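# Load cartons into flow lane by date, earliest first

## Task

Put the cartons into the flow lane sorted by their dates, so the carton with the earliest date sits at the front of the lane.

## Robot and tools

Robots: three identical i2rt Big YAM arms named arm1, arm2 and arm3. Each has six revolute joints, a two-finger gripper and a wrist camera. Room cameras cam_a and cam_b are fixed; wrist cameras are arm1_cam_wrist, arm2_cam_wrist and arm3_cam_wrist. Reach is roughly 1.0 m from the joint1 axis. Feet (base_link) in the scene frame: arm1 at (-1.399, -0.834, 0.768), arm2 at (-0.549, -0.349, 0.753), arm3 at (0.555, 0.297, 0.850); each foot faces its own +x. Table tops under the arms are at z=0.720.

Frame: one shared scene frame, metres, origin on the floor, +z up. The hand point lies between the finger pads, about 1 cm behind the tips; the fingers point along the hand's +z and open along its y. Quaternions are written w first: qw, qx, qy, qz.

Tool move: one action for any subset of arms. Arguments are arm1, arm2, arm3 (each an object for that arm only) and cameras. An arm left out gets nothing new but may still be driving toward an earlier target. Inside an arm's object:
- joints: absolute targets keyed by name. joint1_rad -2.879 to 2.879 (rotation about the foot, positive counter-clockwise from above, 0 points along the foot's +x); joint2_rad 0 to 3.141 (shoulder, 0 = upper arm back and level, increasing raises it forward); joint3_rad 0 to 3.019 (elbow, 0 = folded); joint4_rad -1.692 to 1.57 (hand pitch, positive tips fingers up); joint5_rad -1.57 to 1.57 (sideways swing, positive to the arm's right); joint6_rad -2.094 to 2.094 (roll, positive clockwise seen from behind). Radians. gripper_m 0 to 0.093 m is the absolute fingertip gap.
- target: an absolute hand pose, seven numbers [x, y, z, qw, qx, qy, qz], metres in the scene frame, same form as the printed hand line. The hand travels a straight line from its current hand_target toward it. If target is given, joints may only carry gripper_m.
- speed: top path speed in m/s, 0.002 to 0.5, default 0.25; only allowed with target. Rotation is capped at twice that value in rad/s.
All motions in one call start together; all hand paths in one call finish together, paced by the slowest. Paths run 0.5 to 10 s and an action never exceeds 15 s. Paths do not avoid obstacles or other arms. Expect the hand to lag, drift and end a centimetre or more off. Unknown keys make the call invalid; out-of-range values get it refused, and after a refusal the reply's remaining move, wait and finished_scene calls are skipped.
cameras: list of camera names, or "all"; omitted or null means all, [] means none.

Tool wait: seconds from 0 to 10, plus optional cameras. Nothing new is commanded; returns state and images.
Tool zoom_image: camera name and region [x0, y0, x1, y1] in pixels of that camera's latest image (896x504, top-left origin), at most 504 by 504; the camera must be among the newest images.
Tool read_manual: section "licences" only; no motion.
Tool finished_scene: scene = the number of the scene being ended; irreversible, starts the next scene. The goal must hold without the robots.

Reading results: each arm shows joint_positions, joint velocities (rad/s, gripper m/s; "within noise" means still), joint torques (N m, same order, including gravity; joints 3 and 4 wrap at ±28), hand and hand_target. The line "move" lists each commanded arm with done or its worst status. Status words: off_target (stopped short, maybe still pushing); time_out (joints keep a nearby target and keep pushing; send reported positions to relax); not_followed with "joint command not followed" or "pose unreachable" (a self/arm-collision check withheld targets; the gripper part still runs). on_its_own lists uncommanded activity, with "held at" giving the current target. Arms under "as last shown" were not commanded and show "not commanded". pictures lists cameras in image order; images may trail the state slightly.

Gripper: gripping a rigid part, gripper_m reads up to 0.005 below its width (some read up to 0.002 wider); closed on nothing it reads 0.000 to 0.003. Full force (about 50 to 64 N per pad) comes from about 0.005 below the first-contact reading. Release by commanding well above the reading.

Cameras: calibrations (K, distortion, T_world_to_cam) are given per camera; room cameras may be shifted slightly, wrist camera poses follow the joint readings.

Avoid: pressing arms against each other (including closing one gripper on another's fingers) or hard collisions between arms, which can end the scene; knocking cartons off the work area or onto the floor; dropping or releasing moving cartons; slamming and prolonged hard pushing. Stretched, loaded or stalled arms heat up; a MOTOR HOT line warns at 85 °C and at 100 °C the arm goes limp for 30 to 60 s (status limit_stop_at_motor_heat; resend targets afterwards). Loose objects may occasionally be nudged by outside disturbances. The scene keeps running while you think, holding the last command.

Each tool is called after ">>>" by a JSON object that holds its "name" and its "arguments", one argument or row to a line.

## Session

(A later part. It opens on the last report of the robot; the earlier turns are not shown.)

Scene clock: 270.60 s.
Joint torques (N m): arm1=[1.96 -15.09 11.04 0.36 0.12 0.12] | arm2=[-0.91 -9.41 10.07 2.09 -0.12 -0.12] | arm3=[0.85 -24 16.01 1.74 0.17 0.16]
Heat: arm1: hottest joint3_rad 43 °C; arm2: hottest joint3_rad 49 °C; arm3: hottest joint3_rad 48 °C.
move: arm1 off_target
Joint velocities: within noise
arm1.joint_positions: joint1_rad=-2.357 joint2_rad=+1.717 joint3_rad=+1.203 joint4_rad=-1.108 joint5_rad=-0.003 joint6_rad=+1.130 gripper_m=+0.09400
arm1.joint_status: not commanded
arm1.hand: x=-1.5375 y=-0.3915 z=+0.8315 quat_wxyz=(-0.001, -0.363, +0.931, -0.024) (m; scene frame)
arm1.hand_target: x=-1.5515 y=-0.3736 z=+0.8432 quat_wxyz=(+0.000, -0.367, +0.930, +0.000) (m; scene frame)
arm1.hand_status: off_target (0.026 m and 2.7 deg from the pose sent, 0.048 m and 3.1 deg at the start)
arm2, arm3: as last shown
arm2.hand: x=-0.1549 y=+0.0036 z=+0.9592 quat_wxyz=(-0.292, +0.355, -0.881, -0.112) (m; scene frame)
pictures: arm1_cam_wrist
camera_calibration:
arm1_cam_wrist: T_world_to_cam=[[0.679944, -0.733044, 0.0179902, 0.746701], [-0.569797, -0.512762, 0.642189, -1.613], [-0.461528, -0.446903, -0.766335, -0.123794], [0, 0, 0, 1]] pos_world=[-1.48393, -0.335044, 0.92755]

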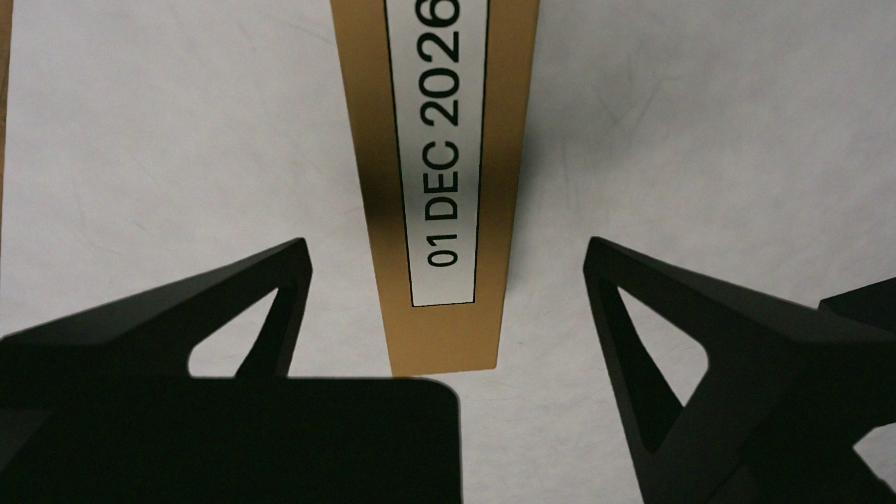

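>>> {"name": "move", "arguments": {
  "arm1": {"target": [-1.550, -0.3626, 0.764, 0, -0.3624, 0.932, 0], "speed": 0.15},
  "cameras": ["arm1_cam_wrist"]
}}

Scene clock: 286.57 s.
Joint torques (N m): arm1=[1.26 -11.16 6.39 2.73 0.05 -0.01] | arm2=[-0.91 -9.41 10.09 2.09 -0.11 -0.12] | arm3=[1.08 -24 15.98 1.73 0.15 0.13]
Heat: arm1: hottest joint3_rad 43 °C; arm2: hottest joint3_rad 48 °C; arm3: hottest joint3_rad 49 °C.
move: arm1 off_target
Joint velocities: within noise
arm1.joint_positions: joint1_rad=-2.357 joint2_rad=+1.786 joint3_rad=+1.203 joint4_rad=-0.992 joint5_rad=-0.001 joint6_rad=+1.145 gripper_m=+0.09400
arm1.joint_status: not commanded
arm1.hand: x=-1.5440 y=-0.3695 z=+0.7996 quat_wxyz=(+0.001, -0.357, +0.934, +0.000) (m; scene frame)
arm1.hand_target: x=-1.5491 y=-0.3653 z=+0.7658 quat_wxyz=(+0.000, -0.362, +0.932, -0.001) (m; scene frame)
arm1.hand_status: off_target (0.037 m and 0.7 deg from the pose sent, 0.074 m and 2.7 deg at the start)
arm2, arm3: as last shown
pictures: arm1_cam_wrist
camera_calibration:
arm1_cam_wrist: T_world_to_cam=[[0.66912, -0.742762, -0.0241505, 0.781231], [-0.57001, -0.533805, 0.624613, -1.57898], [-0.47683, -0.404175, -0.780561, -0.137901], [0, 0, 0, 1]] pos_world=[-1.48853, -0.318334, 0.897476]

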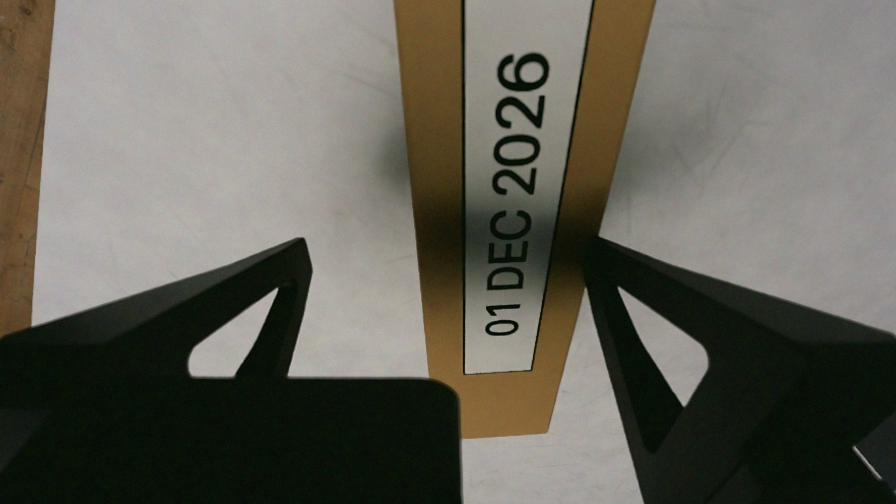

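>>> {"name": "move", "arguments": {
  "arm1": {"target": [-1.540, -0.378, 0.84, 0, -0.3624, 0.932, 0], "speed": 0.15},
  "cameras": ["arm1_cam_wrist"]
}}

Scene clock: 295.90 s.
Joint torques (N m): arm1=[0.5 -16.62 9.01 -0.24 0.09 -0.05] | arm2=[-0.97 -9.35 10.09 2.1 -0.12 -0.12] | arm3=[1.03 -23.53 15.98 1.77 0.15 0.14]
Heat: arm1: hottest joint3_rad 42 °C; arm2: hottest joint3_rad 48 °C; arm3: hottest joint3_rad 49 °C.
move: arm1 done
Joint velocities: within noise
arm1.joint_positions: joint1_rad=-2.357 joint2_rad=+1.716 joint3_rad=+1.202 joint4_rad=-1.075 joint5_rad=-0.002 joint6_rad=+1.138 gripper_m=+0.09400
arm1.joint_status: not commanded
arm1.hand: x=-1.5397 y=-0.3840 z=+0.8315 quat_wxyz=(+0.001, -0.360, +0.933, -0.007) (m; scene frame)
arm1.hand_target: x=-1.5400 y=-0.3781 z=+0.8400 quat_wxyz=(+0.000, -0.362, +0.932, +0.000) (m; scene frame)
arm1.hand_status: done (0.010 m and 0.8 deg from the pose sent, 0.041 m and 0.7 deg at the start)
arm2, arm3: as last shown
pictures: arm1_cam_wrist
camera_calibration:
arm1_cam_wrist: T_world_to_cam=[[0.674461, -0.738219, -0.0116071, 0.767995], [-0.568421, -0.529232, 0.62993, -1.60444], [-0.471169, -0.418265, -0.776566, -0.116834], [0, 0, 0, 1]] pos_world=[-1.48503, -0.33104, 0.928868]

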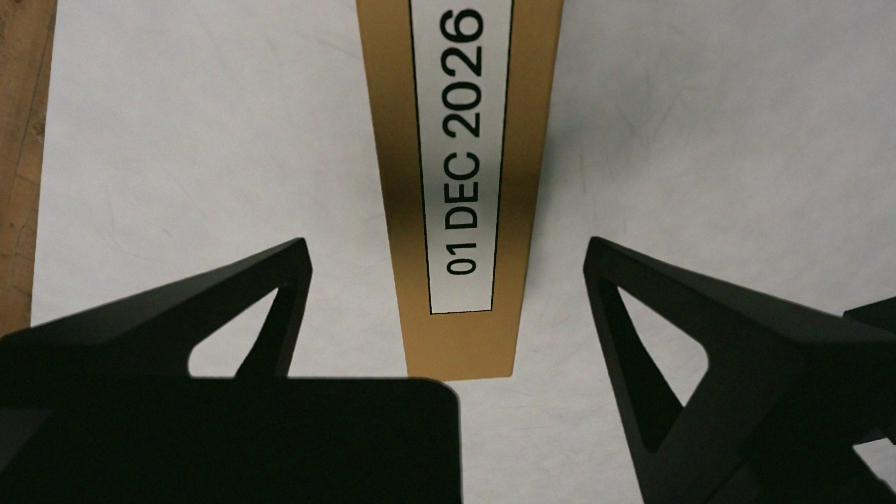

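>>> {"name": "move", "arguments": {
  "arm1": {"target": [-1.5346, -0.384, 0.808, 0, -0.3624, 0.932, 0], "speed": 0.15},
  "cameras": ["arm1_cam_wrist"]
}}

Scene clock: 301.37 s.
Joint torques (N m): arm1=[-0.03 -14.8 7.49 0.49 0.09 -0.06] | arm2=[-0.97 -9.41 10.09 2.09 -0.11 -0.12] | arm3=[1.03 -23.65 16.05 1.68 0.16 0.13]
Heat: arm1: hottest joint3_rad 42 °C; arm2: hottest joint3_rad 48 °C; arm3: hottest joint3_rad 49 °C.
move: arm1 done
Joint velocities: within noise
arm1.joint_positions: joint1_rad=-2.357 joint2_rad=+1.728 joint3_rad=+1.156 joint4_rad=-1.009 joint5_rad=-0.002 joint6_rad=+1.131 gripper_m=+0.09400
arm1.joint_status: not commanded
arm1.hand: x=-1.5382 y=-0.3886 z=+0.8111 quat_wxyz=(+0.001, -0.363, +0.932, -0.003) (m; scene frame)
arm1.hand_target: x=-1.5346 y=-0.3841 z=+0.8081 quat_wxyz=(+0.000, -0.362, +0.932, +0.000) (m; scene frame)
arm1.hand_status: done (0.007 m and 0.3 deg from the pose sent, 0.024 m and 0.8 deg at the start)
arm2, arm3: as last shown
pictures: arm1_cam_wrist
camera_calibration:
arm1_cam_wrist: T_world_to_cam=[[0.679494, -0.733428, -0.0192516, 0.77907], [-0.563078, -0.538134, 0.62718, -1.58626], [-0.470352, -0.415325, -0.778636, -0.129835], [0, 0, 0, 1]] pos_world=[-1.48363, -0.33615, 0.908773]

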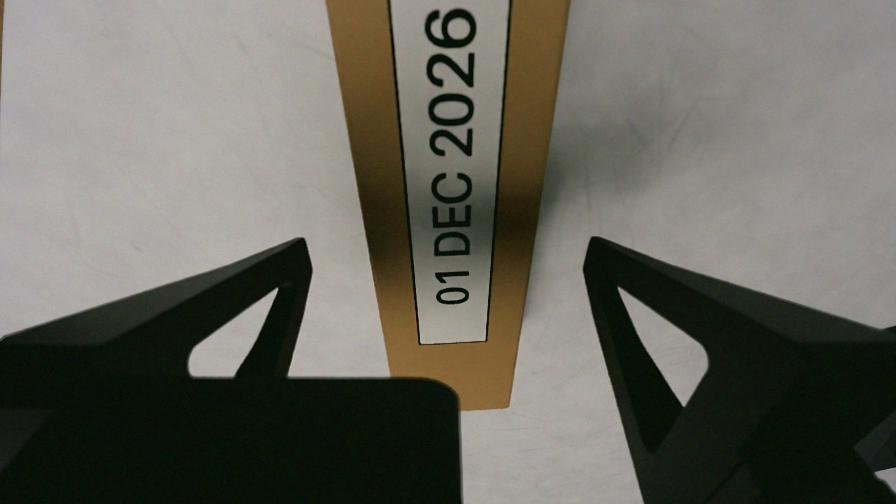

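>>> {"name": "move", "arguments": {
  "arm1": {"target": [-1.5346, -0.384, 0.752, 0, -0.3624, 0.932, 0], "speed": 0.12},
  "cameras": ["arm1_cam_wrist"]
}}

Scene clock: 305.57 s.
Joint torques (N m): arm1=[-0.03 -15.85 6.84 0.51 0.09 -0.05] | arm2=[-0.97 -9.47 10.09 2.11 -0.11 -0.12] | arm3=[1.08 -23.65 16.06 1.74 0.16 0.13]
Heat: arm1: hottest joint3_rad 42 °C; arm2: hottest joint3_rad 48 °C; arm3: hottest joint3_rad 49 °C.
move: arm1 done
Joint velocities: within noise
arm1.joint_positions: joint1_rad=-2.357 joint2_rad=+1.823 joint3_rad=+1.103 joint4_rad=-0.868 joint5_rad=-0.002 joint6_rad=+1.131 gripper_m=+0.09400
arm1.joint_status: not commanded
arm1.hand: x=-1.5376 y=-0.3899 z=+0.7524 quat_wxyz=(+0.001, -0.363, +0.932, -0.006) (m; scene frame)
arm1.hand_target: x=-1.5346 y=-0.3840 z=+0.7521 quat_wxyz=(+0.000, -0.362, +0.932, +0.000) (m; scene frame)
arm1.hand_status: done (0.007 m and 0.7 deg from the pose sent, 0.059 m and 0.3 deg at the start)
arm2, arm3: as last shown
arm3.hand_target: x=+0.9496 y=-0.3287 z=+0.9804 quat_wxyz=(-0.269, -0.473, -0.825, +0.153) (m; scene frame)
pictures: arm1_cam_wrist
camera_calibration:
arm1_cam_wrist: T_world_to_cam=[[0.679803, -0.733285, -0.0126873, 0.772085], [-0.564254, -0.533995, 0.629655, -1.55175], [-0.468492, -0.420883, -0.776771, -0.17649], [0, 0, 0, 1]] pos_world=[-1.48313, -0.336749, 0.849769]

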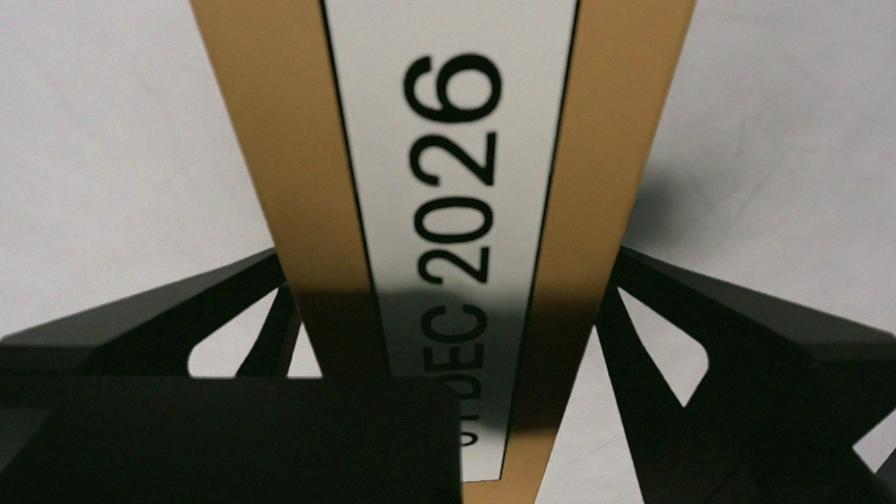

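>>> {"name": "move", "arguments": {
  "arm1": {"joints": {"gripper_m": 0.056}},
  "cameras": ["arm1_cam_wrist"]
}}

Scene clock: 308.10 s.
Joint torques (N m): arm1=[-0.03 -15.85 6.83 0.44 0.12 -0.04] | arm2=[-0.97 -9.35 10.1 2.1 -0.11 -0.12] | arm3=[1.2 -23.88 15.99 1.72 0.15 0.13]
Heat: arm1: hottest joint3_rad 42 °C; arm2: hottest joint3_rad 48 °C; arm3: hottest joint3_rad 49 °C.
move: arm1 off_target
Joint velocities: within noise
arm1.joint_positions: joint1_rad=-2.357 joint2_rad=+1.823 joint3_rad=+1.103 joint4_rad=-0.867 joint5_rad=-0.003 joint6_rad=+1.130 gripper_m=+0.06058
arm1.joint_status: gripper_m off_target (ended at +0.06061, target +0.05600)
arm1.hand: x=-1.5378 y=-0.3897 z=+0.7523 quat_wxyz=(+0.000, -0.364, +0.931, -0.006) (m; scene frame)
arm1.hand_target: x=-1.5346 y=-0.3841 z=+0.7521 quat_wxyz=(+0.000, -0.362, +0.932, +0.000) (m; scene frame)
arm1.hand_status: not commanded
arm2, arm3: as last shown
pictures: arm1_cam_wrist
camera_calibration:
arm1_cam_wrist: T_world_to_cam=[[0.680656, -0.732468, -0.0140595, 0.77507], [-0.562941, -0.53521, 0.6298, -1.55027], [-0.468833, -0.420763, -0.77663, -0.177162], [0, 0, 0, 1]] pos_world=[-1.48333, -0.336551, 0.849671]

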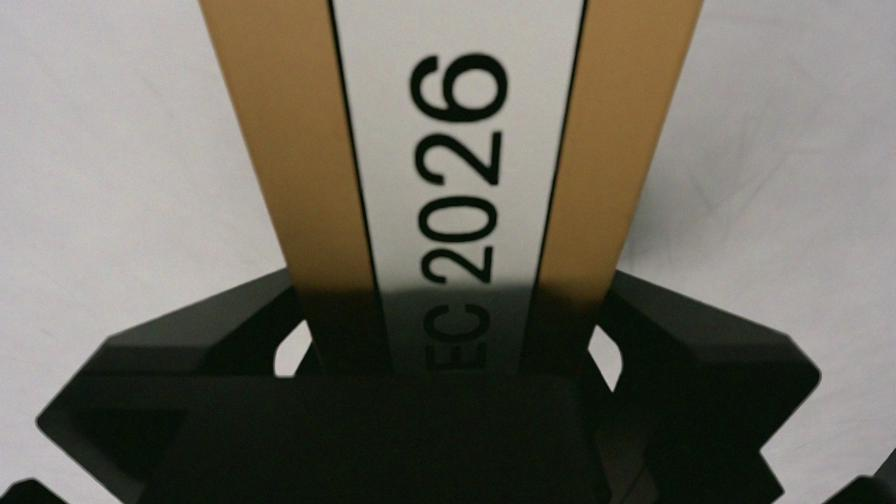

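>>> {"name": "move", "arguments": {
  "arm1": {"target": [-1.5346, -0.384, 0.90, 0, -0.3624, 0.932, 0], "speed": 0.2, "joints": {"gripper_m": 0.048}},
  "cameras": ["arm1_cam_wrist"]
}}

Scene clock: 316.07 s.
Joint torques (N m): arm1=[-0.09 -16.09 12.34 -0.27 0.16 -0.04] | arm2=[-0.91 -9.41 10.1 2.1 -0.12 -0.12] | arm3=[1.32 -23.77 15.99 1.76 0.15 0.13]
Heat: arm1: hottest joint3_rad 42 °C; arm2: hottest joint3_rad 47 °C; arm3: hottest joint3_rad 49 °C.
move: arm1 off_target
Joint velocities: within noise
arm1.joint_positions: joint1_rad=-2.357 joint2_rad=+1.639 joint3_rad=+1.225 joint4_rad=-1.221 joint5_rad=-0.003 joint6_rad=+1.129 gripper_m=+0.06058
arm1.joint_status: gripper_m off_target (ended at +0.06059, target +0.04800)
arm1.hand: x=-1.5333 y=-0.4056 z=+0.8742 quat_wxyz=(-0.002, -0.364, +0.931, -0.030) (m; scene frame)
arm1.hand_target: x=-1.5342 y=-0.3854 z=+0.9002 quat_wxyz=(+0.000, -0.362, +0.932, +0.000) (m; scene frame)
arm1.hand_status: off_target (0.034 m and 3.4 deg from the pose sent, 0.148 m and 0.7 deg at the start)
arm2, arm3: as last shown
pictures: arm1_cam_wrist
camera_calibration:
arm1_cam_wrist: T_world_to_cam=[[0.680935, -0.731751, 0.0294628, 0.72483], [-0.571665, -0.505959, 0.645914, -1.64867], [-0.457741, -0.456668, -0.762841, -0.0967447], [0, 0, 0, 1]] pos_world=[-1.48033, -0.347944, 0.969742]

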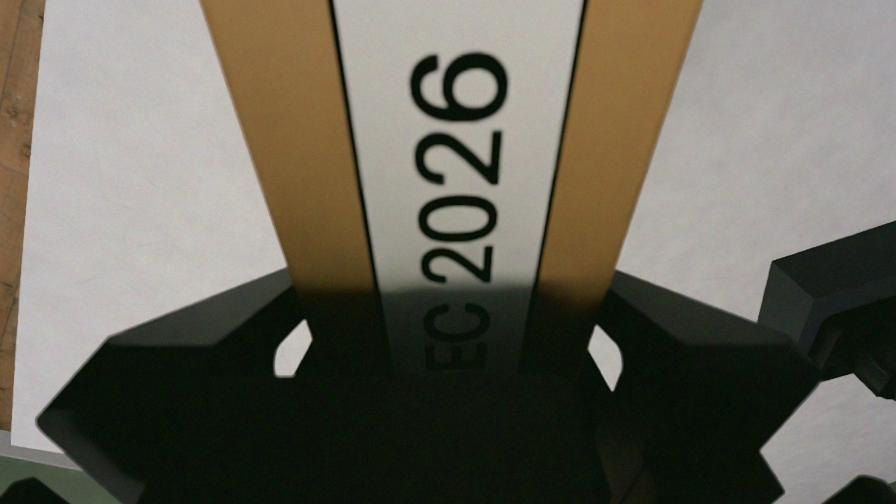

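>>> {"name": "move", "arguments": {
  "arm1": {"joints": {"joint1_rad": 2.457, "joint2_rad": 1.79, "joint3_rad": 1.50, "joint4_rad": -1.26, "joint5_rad": 0, "joint6_rad": -0.119, "gripper_m": 0.048}},
  "cameras": ["arm1_cam_wrist", "cam_a"]
}}

Scene clock: 321.53 s.
Joint torques (N m): arm1=[0.85 -21.77 9.16 -0.23 0.04 -0.03] | arm2=[-0.97 -9.41 10.1 2.11 -0.11 -0.12] | arm3=[1.03 -23.77 16.02 1.73 0.15 0.14]
Heat: arm1: hottest joint3_rad 42 °C; arm2: hottest joint3_rad 47 °C; arm3: hottest joint3_rad 49 °C.
move: arm1 off_target
Joint velocities: within noise
arm1.joint_positions: joint1_rad=+2.460 joint2_rad=+1.828 joint3_rad=+1.488 joint4_rad=-1.251 joint5_rad=+0.000 joint6_rad=-0.113 gripper_m=+0.06035
arm1.joint_status: gripper_m off_target (ended at +0.06036, target +0.04800); the others done
arm1.hand: x=-0.9038 y=-0.6214 z=+0.8761 quat_wxyz=(+0.008, +0.258, -0.966, -0.001) (m; scene frame)
arm1.hand_target: x=-0.9007 y=-0.6218 z=+0.9003 quat_wxyz=(-0.012, +0.259, -0.966, -0.004) (m; scene frame)
arm1.hand_status: not commanded
arm2.joint_positions: joint1_rad=-1.887 joint2_rad=+1.381 joint3_rad=+1.086 joint4_rad=-0.641 joint5_rad=-0.031 joint6_rad=-0.034 gripper_m=+0.09404
arm2.joint_status: not commanded
arm2.hand: x=-0.1549 y=+0.0036 z=+0.9592 quat_wxyz=(-0.292, +0.355, -0.881, -0.112) (m; scene frame)
arm2.hand_target: x=-0.1502 y=-0.0001 z=+0.9501 quat_wxyz=(-0.289, +0.355, -0.883, -0.108) (m; scene frame)
arm2.hand_status: not commanded
arm3.joint_positions: joint1_rad=+1.292 joint2_rad=+1.953 joint3_rad=+1.600 joint4_rad=-0.627 joint5_rad=+0.019 joint6_rad=+0.023 gripper_m=+0.09397
arm3.joint_status: not commanded
arm3.hand: x=+0.9330 y=-0.3165 z=+0.9707 quat_wxyz=(-0.252, -0.476, -0.830, +0.146) (m; scene frame)
arm3.hand_target: x=+0.9496 y=-0.3287 z=+0.9804 quat_wxyz=(-0.269, -0.473, -0.825, +0.153) (m; scene frame)
arm3.hand_status: not commanded
pictures: arm1_cam_wrist, cam_a
camera_calibration:
arm1_cam_wrist: T_world_to_cam=[[0.500671, -0.865111, -0.0301836, -0.0553373], [-0.656368, -0.402135, 0.638333, -1.40457], [-0.564367, -0.299783, -0.769168, 0.101123], [0, 0, 0, 1]] pos_world=[-0.83714, -0.582386, 0.972695]

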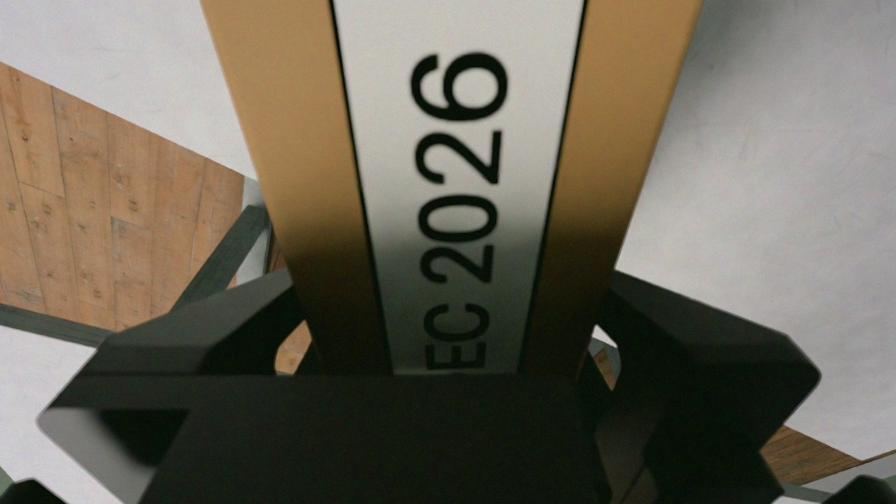

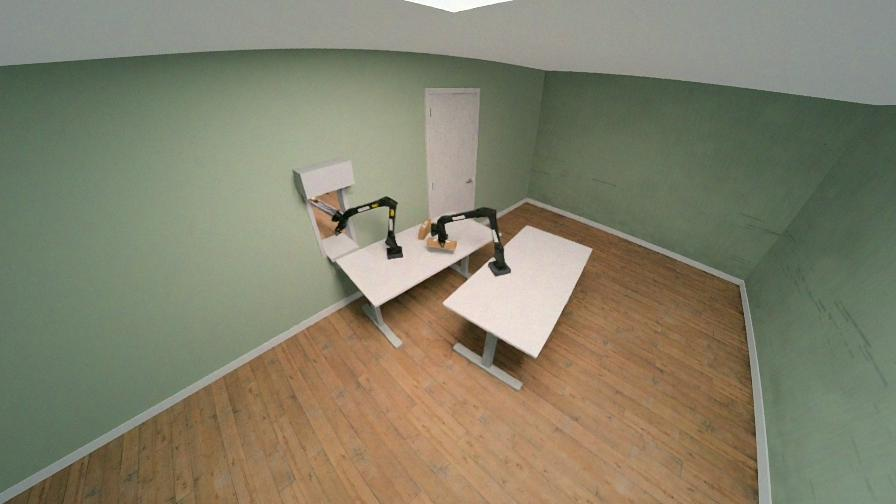

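>>> {"name": "move", "arguments": {
  "arm1": {"target": [-0.9007, -0.6218, 0.782, 0, 0.2588, -0.9659, 0], "speed": 0.12},
  "cameras": ["arm1_cam_wrist"]
}}

Scene clock: 327.43 s.
Joint torques (N m): arm1=[0.73 -19.72 8.12 0.4 0.11 -0.02] | arm2=[-0.97 -9.41 10.09 2.09 -0.11 -0.12] | arm3=[1.08 -23.88 16.01 1.77 0.15 0.15]
Heat: arm1: hottest joint3_rad 42 °C; arm2: hottest joint3_rad 47 °C; arm3: hottest joint3_rad 49 °C.
move: arm1 off_target
Joint velocities: within noise
arm1.joint_positions: joint1_rad=+2.460 joint2_rad=+1.943 joint3_rad=+1.356 joint4_rad=-1.025 joint5_rad=+0.003 joint6_rad=-0.113 gripper_m=+0.06035
arm1.joint_status: not commanded
arm1.hand: x=-0.9109 y=-0.6245 z=+0.7714 quat_wxyz=(+0.018, +0.258, -0.966, +0.002) (m; scene frame)
arm1.hand_target: x=-0.9009 y=-0.6220 z=+0.7822 quat_wxyz=(+0.000, +0.259, -0.966, +0.000) (m; scene frame)
arm1.hand_status: off_target (0.015 m and 2.1 deg from the pose sent, 0.094 m and 0.9 deg at the start)
arm2, arm3: as last shown
pictures: arm1_cam_wrist
camera_calibration:
arm1_cam_wrist: T_world_to_cam=[[0.500258, -0.865356, -0.0300076, -0.0583049], [-0.644557, -0.395309, 0.654429, -1.34105], [-0.578176, -0.308041, -0.755528, -0.0126577], [0, 0, 0, 1]] pos_world=[-0.842537, -0.584484, 0.86631]

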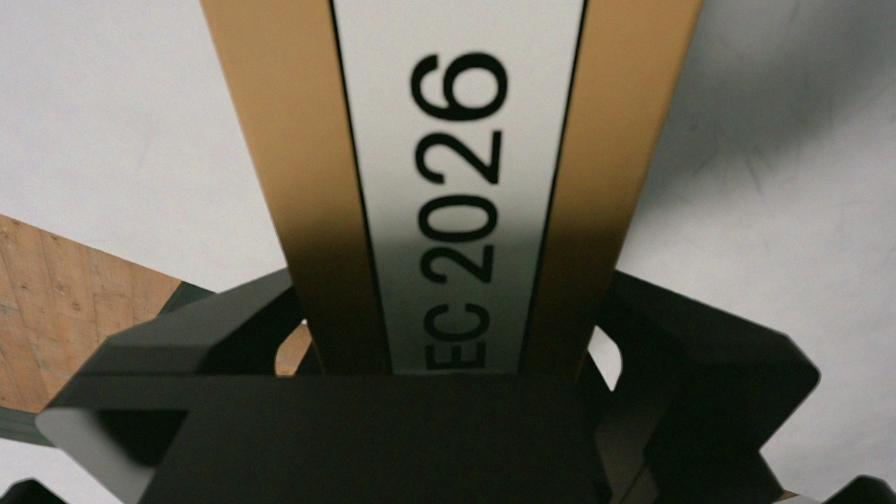

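>>> {"name": "move", "arguments": {
  "arm1": {"target": [-0.8945, -0.6190, 0.760, 0, 0.2588, -0.9659, 0], "speed": 0.06},
  "cameras": ["arm1_cam_wrist"]
}}

Scene clock: 333.13 s.
Joint torques (N m): arm1=[0.67 -18.14 8.57 0.43 0.09 -0.02] | arm2=[-0.91 -9.47 10.07 2.09 -0.12 -0.12] | arm3=[1.03 -23.82 16.02 1.74 0.14 0.14]
Heat: arm1: hottest joint3_rad 42 °C; arm2: hottest joint3_rad 47 °C; arm3: hottest joint3_rad 49 °C.
move: arm1 done
Joint velocities: within noise
arm1.joint_positions: joint1_rad=+2.460 joint2_rad=+1.963 joint3_rad=+1.356 joint4_rad=-0.985 joint5_rad=+0.003 joint6_rad=-0.113 gripper_m=+0.06035
arm1.joint_status: not commanded
arm1.hand: x=-0.9041 y=-0.6216 z=+0.7609 quat_wxyz=(+0.008, +0.258, -0.966, +0.001) (m; scene frame)
arm1.hand_target: x=-0.8947 y=-0.6192 z=+0.7600 quat_wxyz=(+0.000, +0.259, -0.966, +0.000) (m; scene frame)
arm1.hand_status: done (0.010 m and 0.9 deg from the pose sent, 0.021 m and 2.1 deg at the start)
arm2, arm3: as last shown
pictures: arm1_cam_wrist
camera_calibration:
arm1_cam_wrist: T_world_to_cam=[[0.50075, -0.865164, -0.0272092, -0.0610818], [-0.656895, -0.400299, 0.638944, -1.3312], [-0.563684, -0.302078, -0.768772, 0.0110496], [0, 0, 0, 1]] pos_world=[-0.83764, -0.582385, 0.857393]

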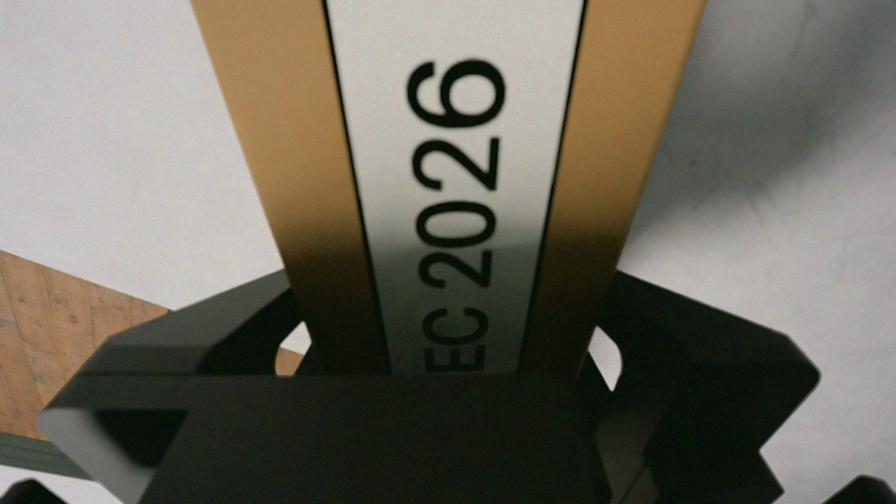

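>>> {"name": "move", "arguments": {
  "arm1": {"target": [-0.8945, -0.6190, 0.748, 0, 0.2588, -0.9659, 0], "speed": 0.06},
  "cameras": ["arm1_cam_wrist"]
}}

Scene clock: 336.23 s.
Joint torques (N m): arm1=[0.73 -17.26 7.87 0.65 0.06 -0.02] | arm2=[-1.03 -9.41 10.09 2.11 -0.12 -0.11] | arm3=[1.03 -23.77 16.05 1.7 0.15 0.14]
Heat: arm1: hottest joint3_rad 42 °C; arm2: hottest joint3_rad 47 °C; arm3: hottest joint3_rad 49 °C.
move: arm1 off_target
Joint velocities: within noise
arm1.joint_positions: joint1_rad=+2.460 joint2_rad=+1.969 joint3_rad=+1.356 joint4_rad=-0.963 joint5_rad=+0.004 joint6_rad=-0.113 gripper_m=+0.06035
arm1.joint_status: not commanded
arm1.hand: x=-0.9000 y=-0.6199 z=+0.7575 quat_wxyz=(+0.000, +0.258, -0.966, +0.000) (m; scene frame)
arm1.hand_target: x=-0.8947 y=-0.6192 z=+0.7480 quat_wxyz=(+0.000, +0.259, -0.966, +0.000) (m; scene frame)
arm1.hand_status: off_target (0.011 m and 0.2 deg from the pose sent, 0.016 m and 0.9 deg at the start)
arm2, arm3: as last shown
pictures: arm1_cam_wrist
camera_calibration:
arm1_cam_wrist: T_world_to_cam=[[0.50104, -0.865062, -0.0250432, -0.0630553], [-0.66594, -0.403868, 0.627228, -1.32707], [-0.552705, -0.297589, -0.778433, 0.0313226], [0, 0, 0, 1]] pos_world=[-0.834843, -0.581186, 0.85518]

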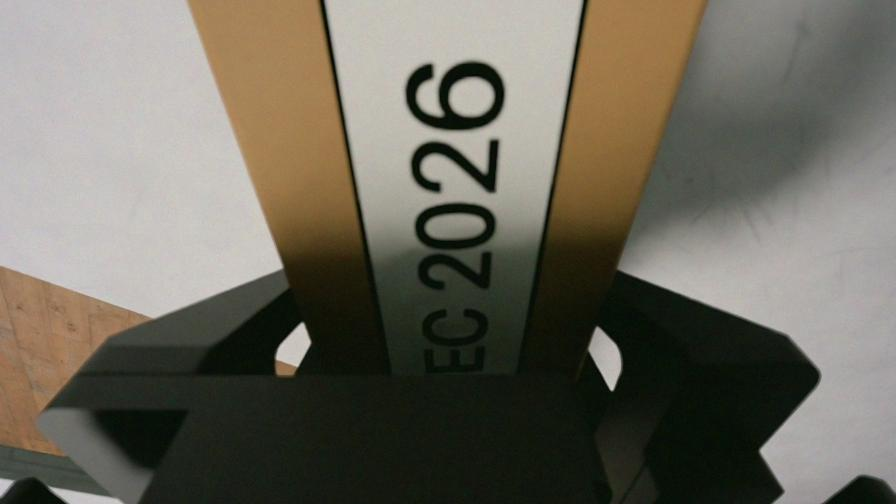

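>>> {"name": "move", "arguments": {
  "arm1": {"joints": {"gripper_m": 0.093}},
  "cameras": ["arm1_cam_wrist"]
}}

>>> {"name": "move", "arguments": {
  "arm1": {"target": [-0.8945, -0.6190, 0.90, 0, 0.2588, -0.9659, 0], "speed": 0.2},
  "cameras": ["arm1_cam_wrist", "cam_a"]
}}

Scene clock: 339.80 s.
Joint torques (N m): arm1=[0.79 -17.44 7.77 0.47 0.06 -0.02] | arm2=[-1.03 -9.47 10.09 2.09 -0.12 -0.12] | arm3=[1.14 -23.77 15.97 1.73 0.14 0.15]
Heat: arm1: hottest joint3_rad 42 °C; arm2: hottest joint3_rad 47 °C; arm3: hottest joint3_rad 49 °C.
move: arm1 done
Joint velocities: within noise
arm1.joint_positions: joint1_rad=+2.460 joint2_rad=+1.983 joint3_rad=+1.356 joint4_rad=-0.959 joint5_rad=+0.004 joint6_rad=-0.113 gripper_m=+0.09289
arm1.joint_status: all done
arm1.hand: x=-0.9010 y=-0.6203 z=+0.7504 quat_wxyz=(+0.005, +0.258, -0.966, +0.001) (m; scene frame)
arm1.hand_target: x=-0.8948 y=-0.6192 z=+0.7481 quat_wxyz=(+0.000, +0.259, -0.966, +0.000) (m; scene frame)
arm1.hand_status: not commanded
arm2, arm3: as last shown
pictures: arm1_cam_wrist
camera_calibration:
arm1_cam_wrist: T_world_to_cam=[[0.500836, -0.865156, -0.0258413, -0.0627523], [-0.660248, -0.40118, 0.634923, -1.32239], [-0.559675, -0.300931, -0.772143, 0.012035], [0, 0, 0, 1]] pos_world=[-0.834941, -0.581185, 0.847288]

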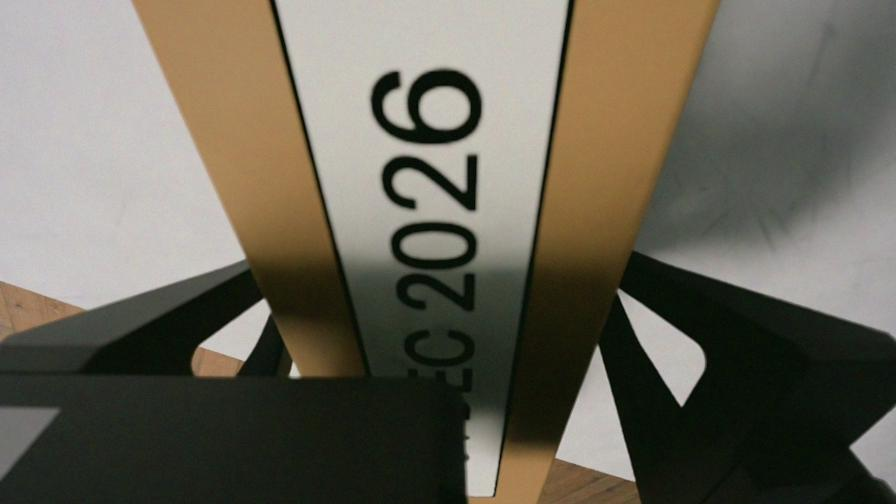

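Scene clock: 341.37 s.
Joint torques (N m): arm1=[0.73 -18.73 11.79 -0.12 0.06 0] | arm2=[-0.91 -9.41 10.09 2.09 -0.11 -0.11] | arm3=[1.03 -23.71 16.01 1.74 0.16 0.14]
Heat: arm1: hottest joint3_rad 43 °C; arm2: hottest joint3_rad 47 °C; arm3: hottest joint3_rad 49 °C.
move: arm1 off_target
Joint velocities: within noise
arm1.joint_positions: joint1_rad=+2.460 joint2_rad=+1.820 joint3_rad=+1.497 joint4_rad=-1.288 joint5_rad=+0.004 joint6_rad=-0.113 gripper_m=+0.09293
arm1.joint_status: not commanded
arm1.hand: x=-0.9085 y=-0.6242 z=+0.8837 quat_wxyz=(+0.018, +0.258, -0.966, +0.003) (m; scene frame)
arm1.hand_target: x=-0.8951 y=-0.6194 z=+0.9002 quat_wxyz=(+0.000, +0.259, -0.966, +0.000) (m; scene frame)
arm1.hand_status: off_target (0.022 m and 2.0 deg from the pose sent, 0.150 m and 0.6 deg at the start)
arm2, arm3: as last shown
pictures: arm1_cam_wrist, cam_a
camera_calibration:
arm1_cam_wrist: T_world_to_cam=[[0.500364, -0.865338, -0.0287559, -0.0568144], [-0.645534, -0.394988, 0.653659, -1.41285], [-0.576994, -0.308505, -0.756243, 0.0750036], [0, 0, 0, 1]] pos_world=[-0.840337, -0.584084, 0.978608]

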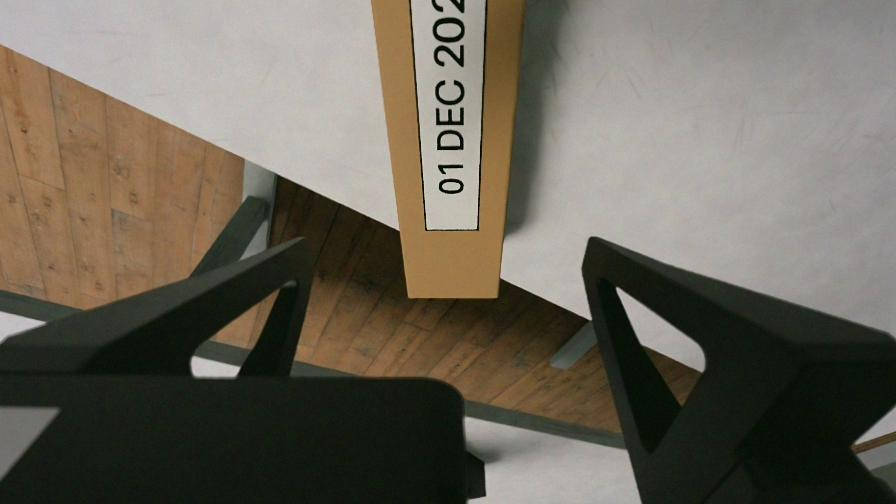

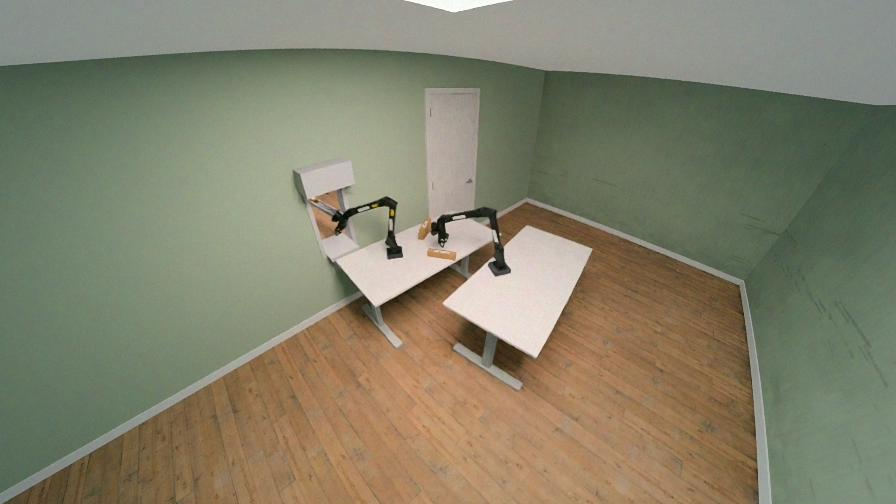

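>>> {"name": "move", "arguments": {
  "arm1": {"joints": {"joint1_rad": 0.5, "joint2_rad": 1.4, "joint3_rad": 1.5, "joint4_rad": -1.3, "joint5_rad": 0, "joint6_rad": 0}},
  "arm2": {"joints": {"joint1_rad": 1.18, "joint2_rad": 1.64, "joint3_rad": 1.193, "joint4_rad": -1.12, "joint5_rad": 0, "joint6_rad": 0.119}},
  "arm3": {"joints": {"joint1_rad": 0.0, "joint2_rad": 1.0, "joint3_rad": 1.5, "joint4_rad": -1.5, "joint5_rad": 0, "joint6_rad": 0}},
  "cameras": ["arm2_cam_wrist", "arm3_cam_wrist", "cam_a"]
}}

Scene clock: 369.63 s.
Joint torques (N m): arm1=[-0.03 -14.8 10.69 0.36 0.04 0.11] | arm2=[0.03 -13.39 9.98 -0.06 0.03 0.09] | arm3=[-0.85 -6.59 11.59 0.91 -0.05 -0.02]
Heat: arm1: hottest joint3_rad 46 °C; arm2: hottest joint3_rad 47 °C; arm3: hottest joint3_rad 50 °C.
move: arm1 done; arm2 done; arm3 done
Joint velocities: within noise
arm1.joint_positions: joint1_rad=+0.509 joint2_rad=+1.416 joint3_rad=+1.485 joint4_rad=-1.290 joint5_rad=+0.001 joint6_rad=-0.007 gripper_m=+0.09297
arm1.joint_status: all done
arm1.hand: x=-1.3859 y=-1.3311 z=+1.0755 quat_wxyz=(-0.123, -0.684, -0.709, +0.119) (m; scene frame)
arm1.hand_target: x=-1.3905 y=-1.3291 z=+1.0890 quat_wxyz=(-0.130, -0.689, -0.702, +0.126) (m; scene frame)
arm1.hand_status: not commanded
arm2.joint_positions: joint1_rad=+1.180 joint2_rad=+1.645 joint3_rad=+1.181 joint4_rad=-1.112 joint5_rad=-0.001 joint6_rad=+0.109 gripper_m=+0.09404
arm2.joint_status: all done
arm2.hand: x=-0.9169 y=-0.6216 z=+0.8394 quat_wxyz=(+0.007, +0.965, +0.263, +0.005) (m; scene frame)
arm2.hand_target: x=-0.9194 y=-0.6233 z=+0.8454 quat_wxyz=(+0.008, +0.966, +0.258, +0.001) (m; scene frame)
arm2.hand_status: not commanded
arm3.joint_positions: joint1_rad=+0.011 joint2_rad=+0.998 joint3_rad=+1.494 joint4_rad=-1.491 joint5_rad=+0.003 joint6_rad=+0.007 gripper_m=+0.09399
arm3.joint_status: all done
arm3.hand: x=+0.3253 y=+0.0406 z=+1.3105 quat_wxyz=(-0.117, -0.876, -0.390, +0.258) (m; scene frame)
arm3.hand_target: x=+0.3237 y=+0.0436 z=+1.3116 quat_wxyz=(-0.115, -0.877, -0.389, +0.256) (m; scene frame)
arm3.hand_status: not commanded
pictures: arm2_cam_wrist, arm3_cam_wrist, cam_a
camera_calibration:
arm2_cam_wrist: T_world_to_cam=[[-0.510902, 0.859635, -0.00263012, 0.0661484], [0.705039, 0.420768, 0.570854, 0.436901], [0.491832, 0.289796, -0.821048, 1.44315], [0, 0, 0, 1]] pos_world=[-0.984024, -0.658916, 0.935661]
arm3_cam_wrist: T_world_to_cam=[[-0.736055, 0.676787, -0.0134807, 0.230469], [0.674819, 0.735192, 0.0641267, -0.331622], [0.053311, 0.0381038, -0.997851, 1.41174], [0, 0, 0, 1]] pos_world=[0.318161, 0.0340347, 1.43308]

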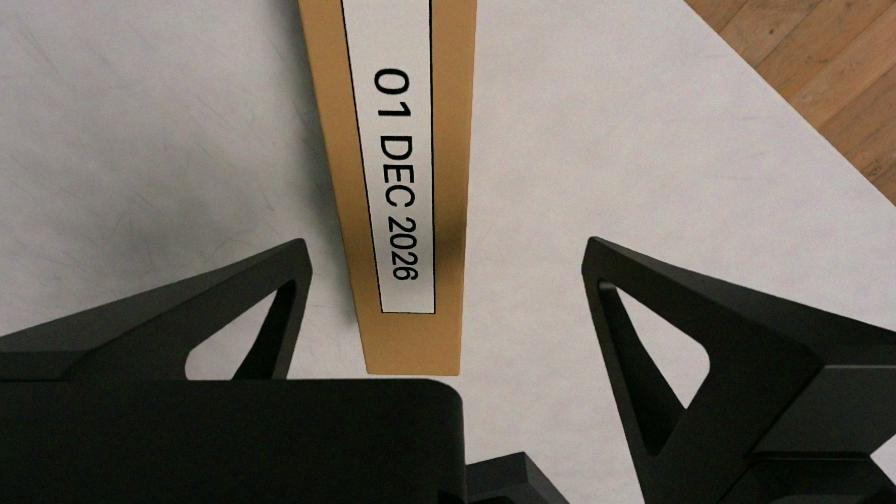

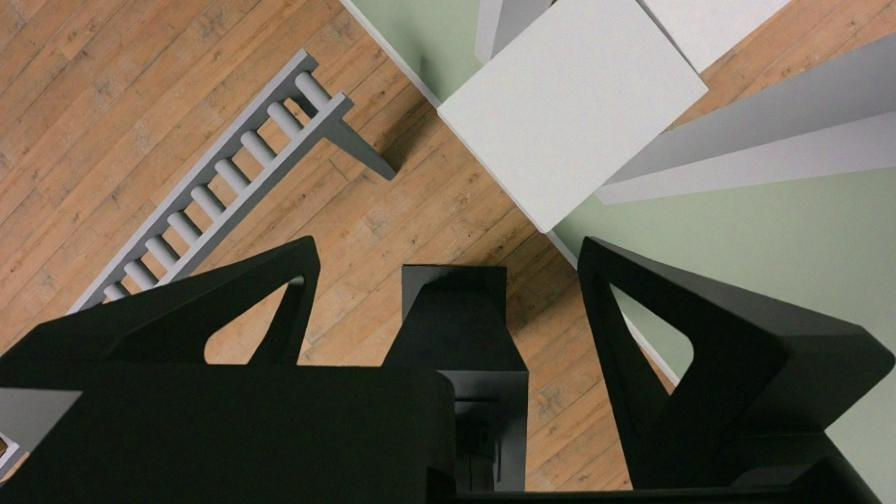

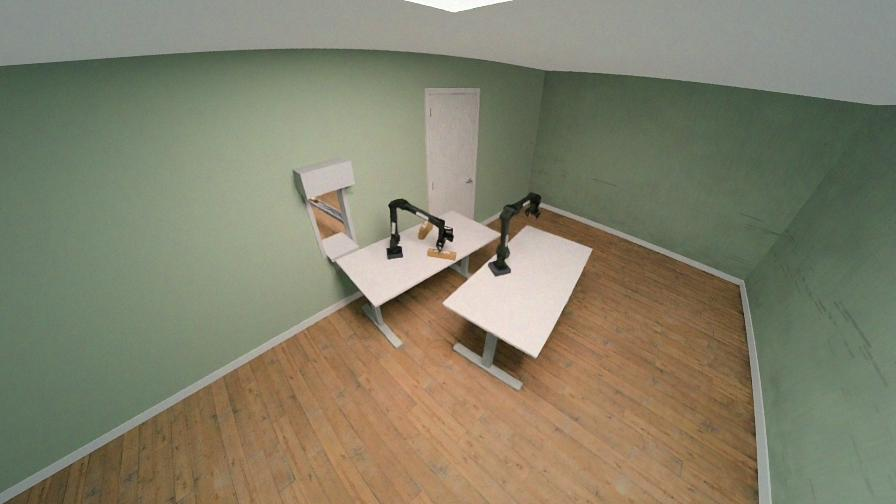

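>>> {"name": "move", "arguments": {
  "arm2": {"target": [-0.904, -0.638, 0.81, 0, 0.9659, 0.2588, 0], "speed": 0.2},
  "cameras": ["arm2_cam_wrist"]
}}

Scene clock: 380.93 s.
Joint torques (N m): arm1=[-0.03 -14.86 10.67 0.35 0.05 0.11] | arm2=[0.56 -11.63 7.94 0.77 0.08 0.09] | arm3=[-0.73 -6.77 11.63 0.98 -0.08 -0.02]
Heat: arm1: hottest joint3_rad 46 °C; arm2: hottest joint3_rad 47 °C; arm3: hottest joint3_rad 49 °C.
move: arm2 off_target
Joint velocities: within noise
arm1, arm3: as last shown
arm2.joint_positions: joint1_rad=+1.223 joint2_rad=+1.662 joint3_rad=+1.151 joint4_rad=-1.040 joint5_rad=+0.013 joint6_rad=+0.156 gripper_m=+0.09404
arm2.joint_status: not commanded
arm2.hand: x=-0.9092 y=-0.6377 z=+0.8217 quat_wxyz=(+0.005, +0.965, +0.260, -0.009) (m; scene frame)
arm2.hand_target: x=-0.9040 y=-0.6378 z=+0.8103 quat_wxyz=(+0.000, +0.966, +0.259, +0.000) (m; scene frame)
arm2.hand_status: off_target (0.013 m and 1.1 deg from the pose sent, 0.036 m and 1.1 deg at the start)
arm3.hand_target: x=+0.3237 y=+0.0436 z=+1.3116 quat_wxyz=(-0.114, -0.877, -0.389, +0.256) (m; scene frame)
pictures: arm2_cam_wrist
camera_calibration:
arm2_cam_wrist: T_world_to_cam=[[-0.50684, 0.861999, 0.00846666, 0.0799767], [0.722444, 0.419385, 0.549718, 0.480674], [0.470306, 0.284736, -0.835307, 1.41848], [0, 0, 0, 1]] pos_world=[-0.973844, -0.674419, 0.919955]

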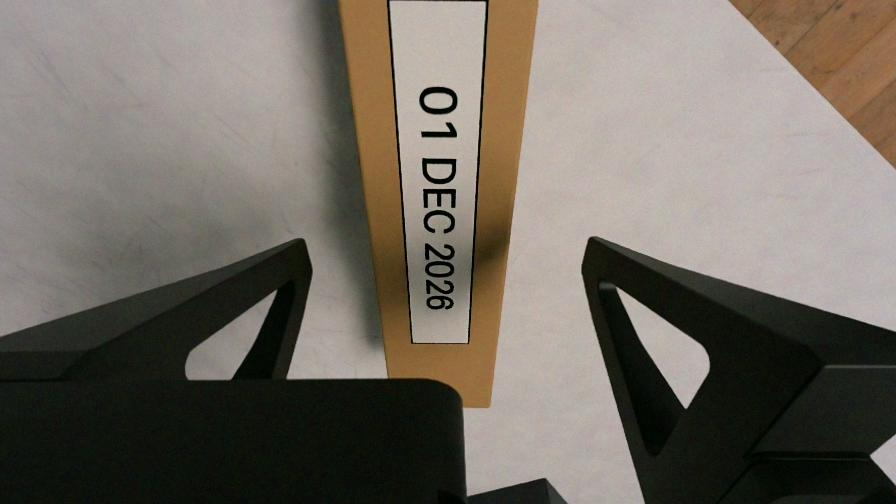

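>>> {"name": "move", "arguments": {
  "arm2": {"target": [-0.892, -0.634, 0.745, 0, 0.9659, 0.2588, 0], "speed": 0.15},
  "cameras": ["arm2_cam_wrist"]
}}

Scene clock: 386.73 s.
Joint torques (N m): arm1=[-0.09 -14.86 10.69 0.35 0.05 0.11] | arm2=[0.85 -12.1 7.16 0.77 0.07 0.09] | arm3=[-0.79 -6.77 11.6 0.98 -0.06 -0.01]
Heat: arm1: hottest joint3_rad 46 °C; arm2: hottest joint3_rad 47 °C; arm3: hottest joint3_rad 48 °C.
move: arm2 off_target
Joint velocities: within noise
arm1, arm3: as last shown
arm2.joint_positions: joint1_rad=+1.226 joint2_rad=+1.744 joint3_rad=+1.046 joint4_rad=-0.860 joint5_rad=+0.013 joint6_rad=+0.164 gripper_m=+0.09404
arm2.joint_status: not commanded
arm2.hand: x=-0.8979 y=-0.6320 z=+0.7535 quat_wxyz=(+0.003, +0.966, +0.258, -0.005) (m; scene frame)
arm2.hand_target: x=-0.8919 y=-0.6338 z=+0.7452 quat_wxyz=(+0.000, +0.966, +0.259, +0.000) (m; scene frame)
arm2.hand_status: off_target (0.011 m and 0.7 deg from the pose sent, 0.079 m and 1.1 deg at the start)
pictures: arm2_cam_wrist
camera_calibration:
arm2_cam_wrist: T_world_to_cam=[[-0.503006, 0.864232, 0.00936697, 0.0855751], [0.721145, 0.413703, 0.555698, 0.498209], [0.476377, 0.286275, -0.831331, 1.35796], [0, 0, 0, 1]] pos_world=[-0.963137, -0.668816, 0.851259]

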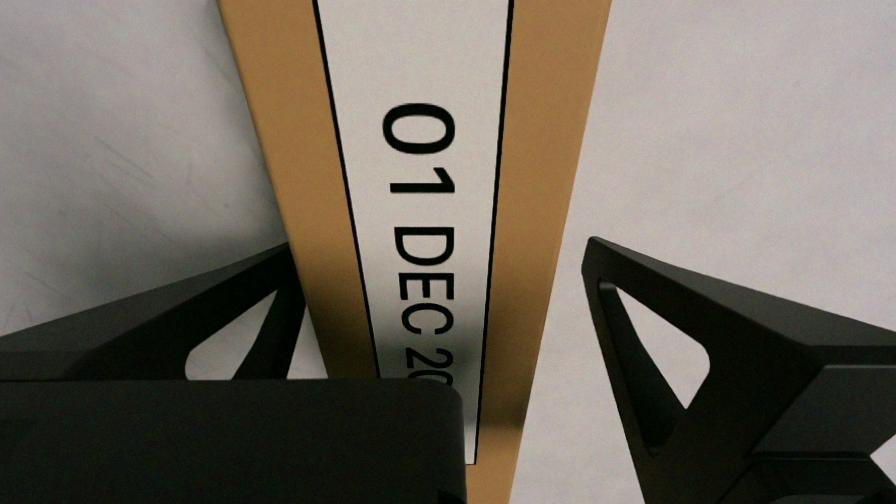

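>>> {"name": "move", "arguments": {
  "arm2": {"joints": {"gripper_m": 0.048}},
  "cameras": ["arm2_cam_wrist"]
}}

Scene clock: 389.27 s.
Joint torques (N m): arm1=[-0.09 -14.74 10.69 0.35 0.04 0.11] | arm2=[0.62 -11.99 7.2 0.76 0.05 0.09] | arm3=[-0.67 -6.65 11.62 0.95 -0.07 -0.01]
Heat: arm1: hottest joint3_rad 46 °C; arm2: hottest joint3_rad 47 °C; arm3: hottest joint3_rad 48 °C.
move: arm2 off_target
Joint velocities: within noise
arm1, arm3: as last shown
arm2.joint_positions: joint1_rad=+1.229 joint2_rad=+1.744 joint3_rad=+1.046 joint4_rad=-0.860 joint5_rad=+0.013 joint6_rad=+0.165 gripper_m=+0.06078
arm2.joint_status: gripper_m off_target (ended at +0.06081, target +0.04800)
arm2.hand: x=-0.8972 y=-0.6330 z=+0.7535 quat_wxyz=(+0.003, +0.966, +0.259, -0.005) (m; scene frame)
arm2.hand_target: x=-0.8919 y=-0.6337 z=+0.7452 quat_wxyz=(+0.000, +0.966, +0.259, +0.000) (m; scene frame)
arm2.hand_status: not commanded
arm3.hand_target: x=+0.3237 y=+0.0437 z=+1.3116 quat_wxyz=(-0.114, -0.877, -0.389, +0.256) (m; scene frame)
pictures: arm2_cam_wrist
camera_calibration:
arm2_cam_wrist: T_world_to_cam=[[-0.504987, 0.863076, 0.00932704, 0.0842807], [0.720399, 0.415505, 0.555321, 0.498899], [0.475409, 0.287149, -0.831584, 1.35776], [0, 0, 0, 1]] pos_world=[-0.962338, -0.669916, 0.851258]

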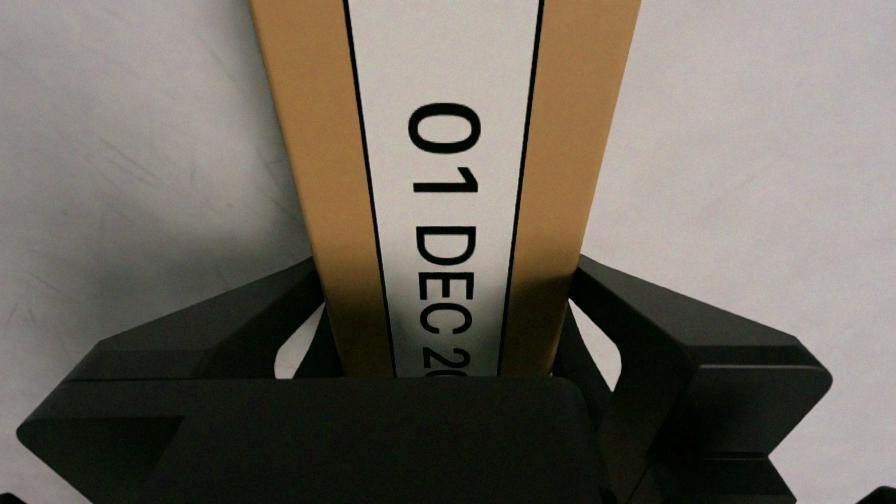

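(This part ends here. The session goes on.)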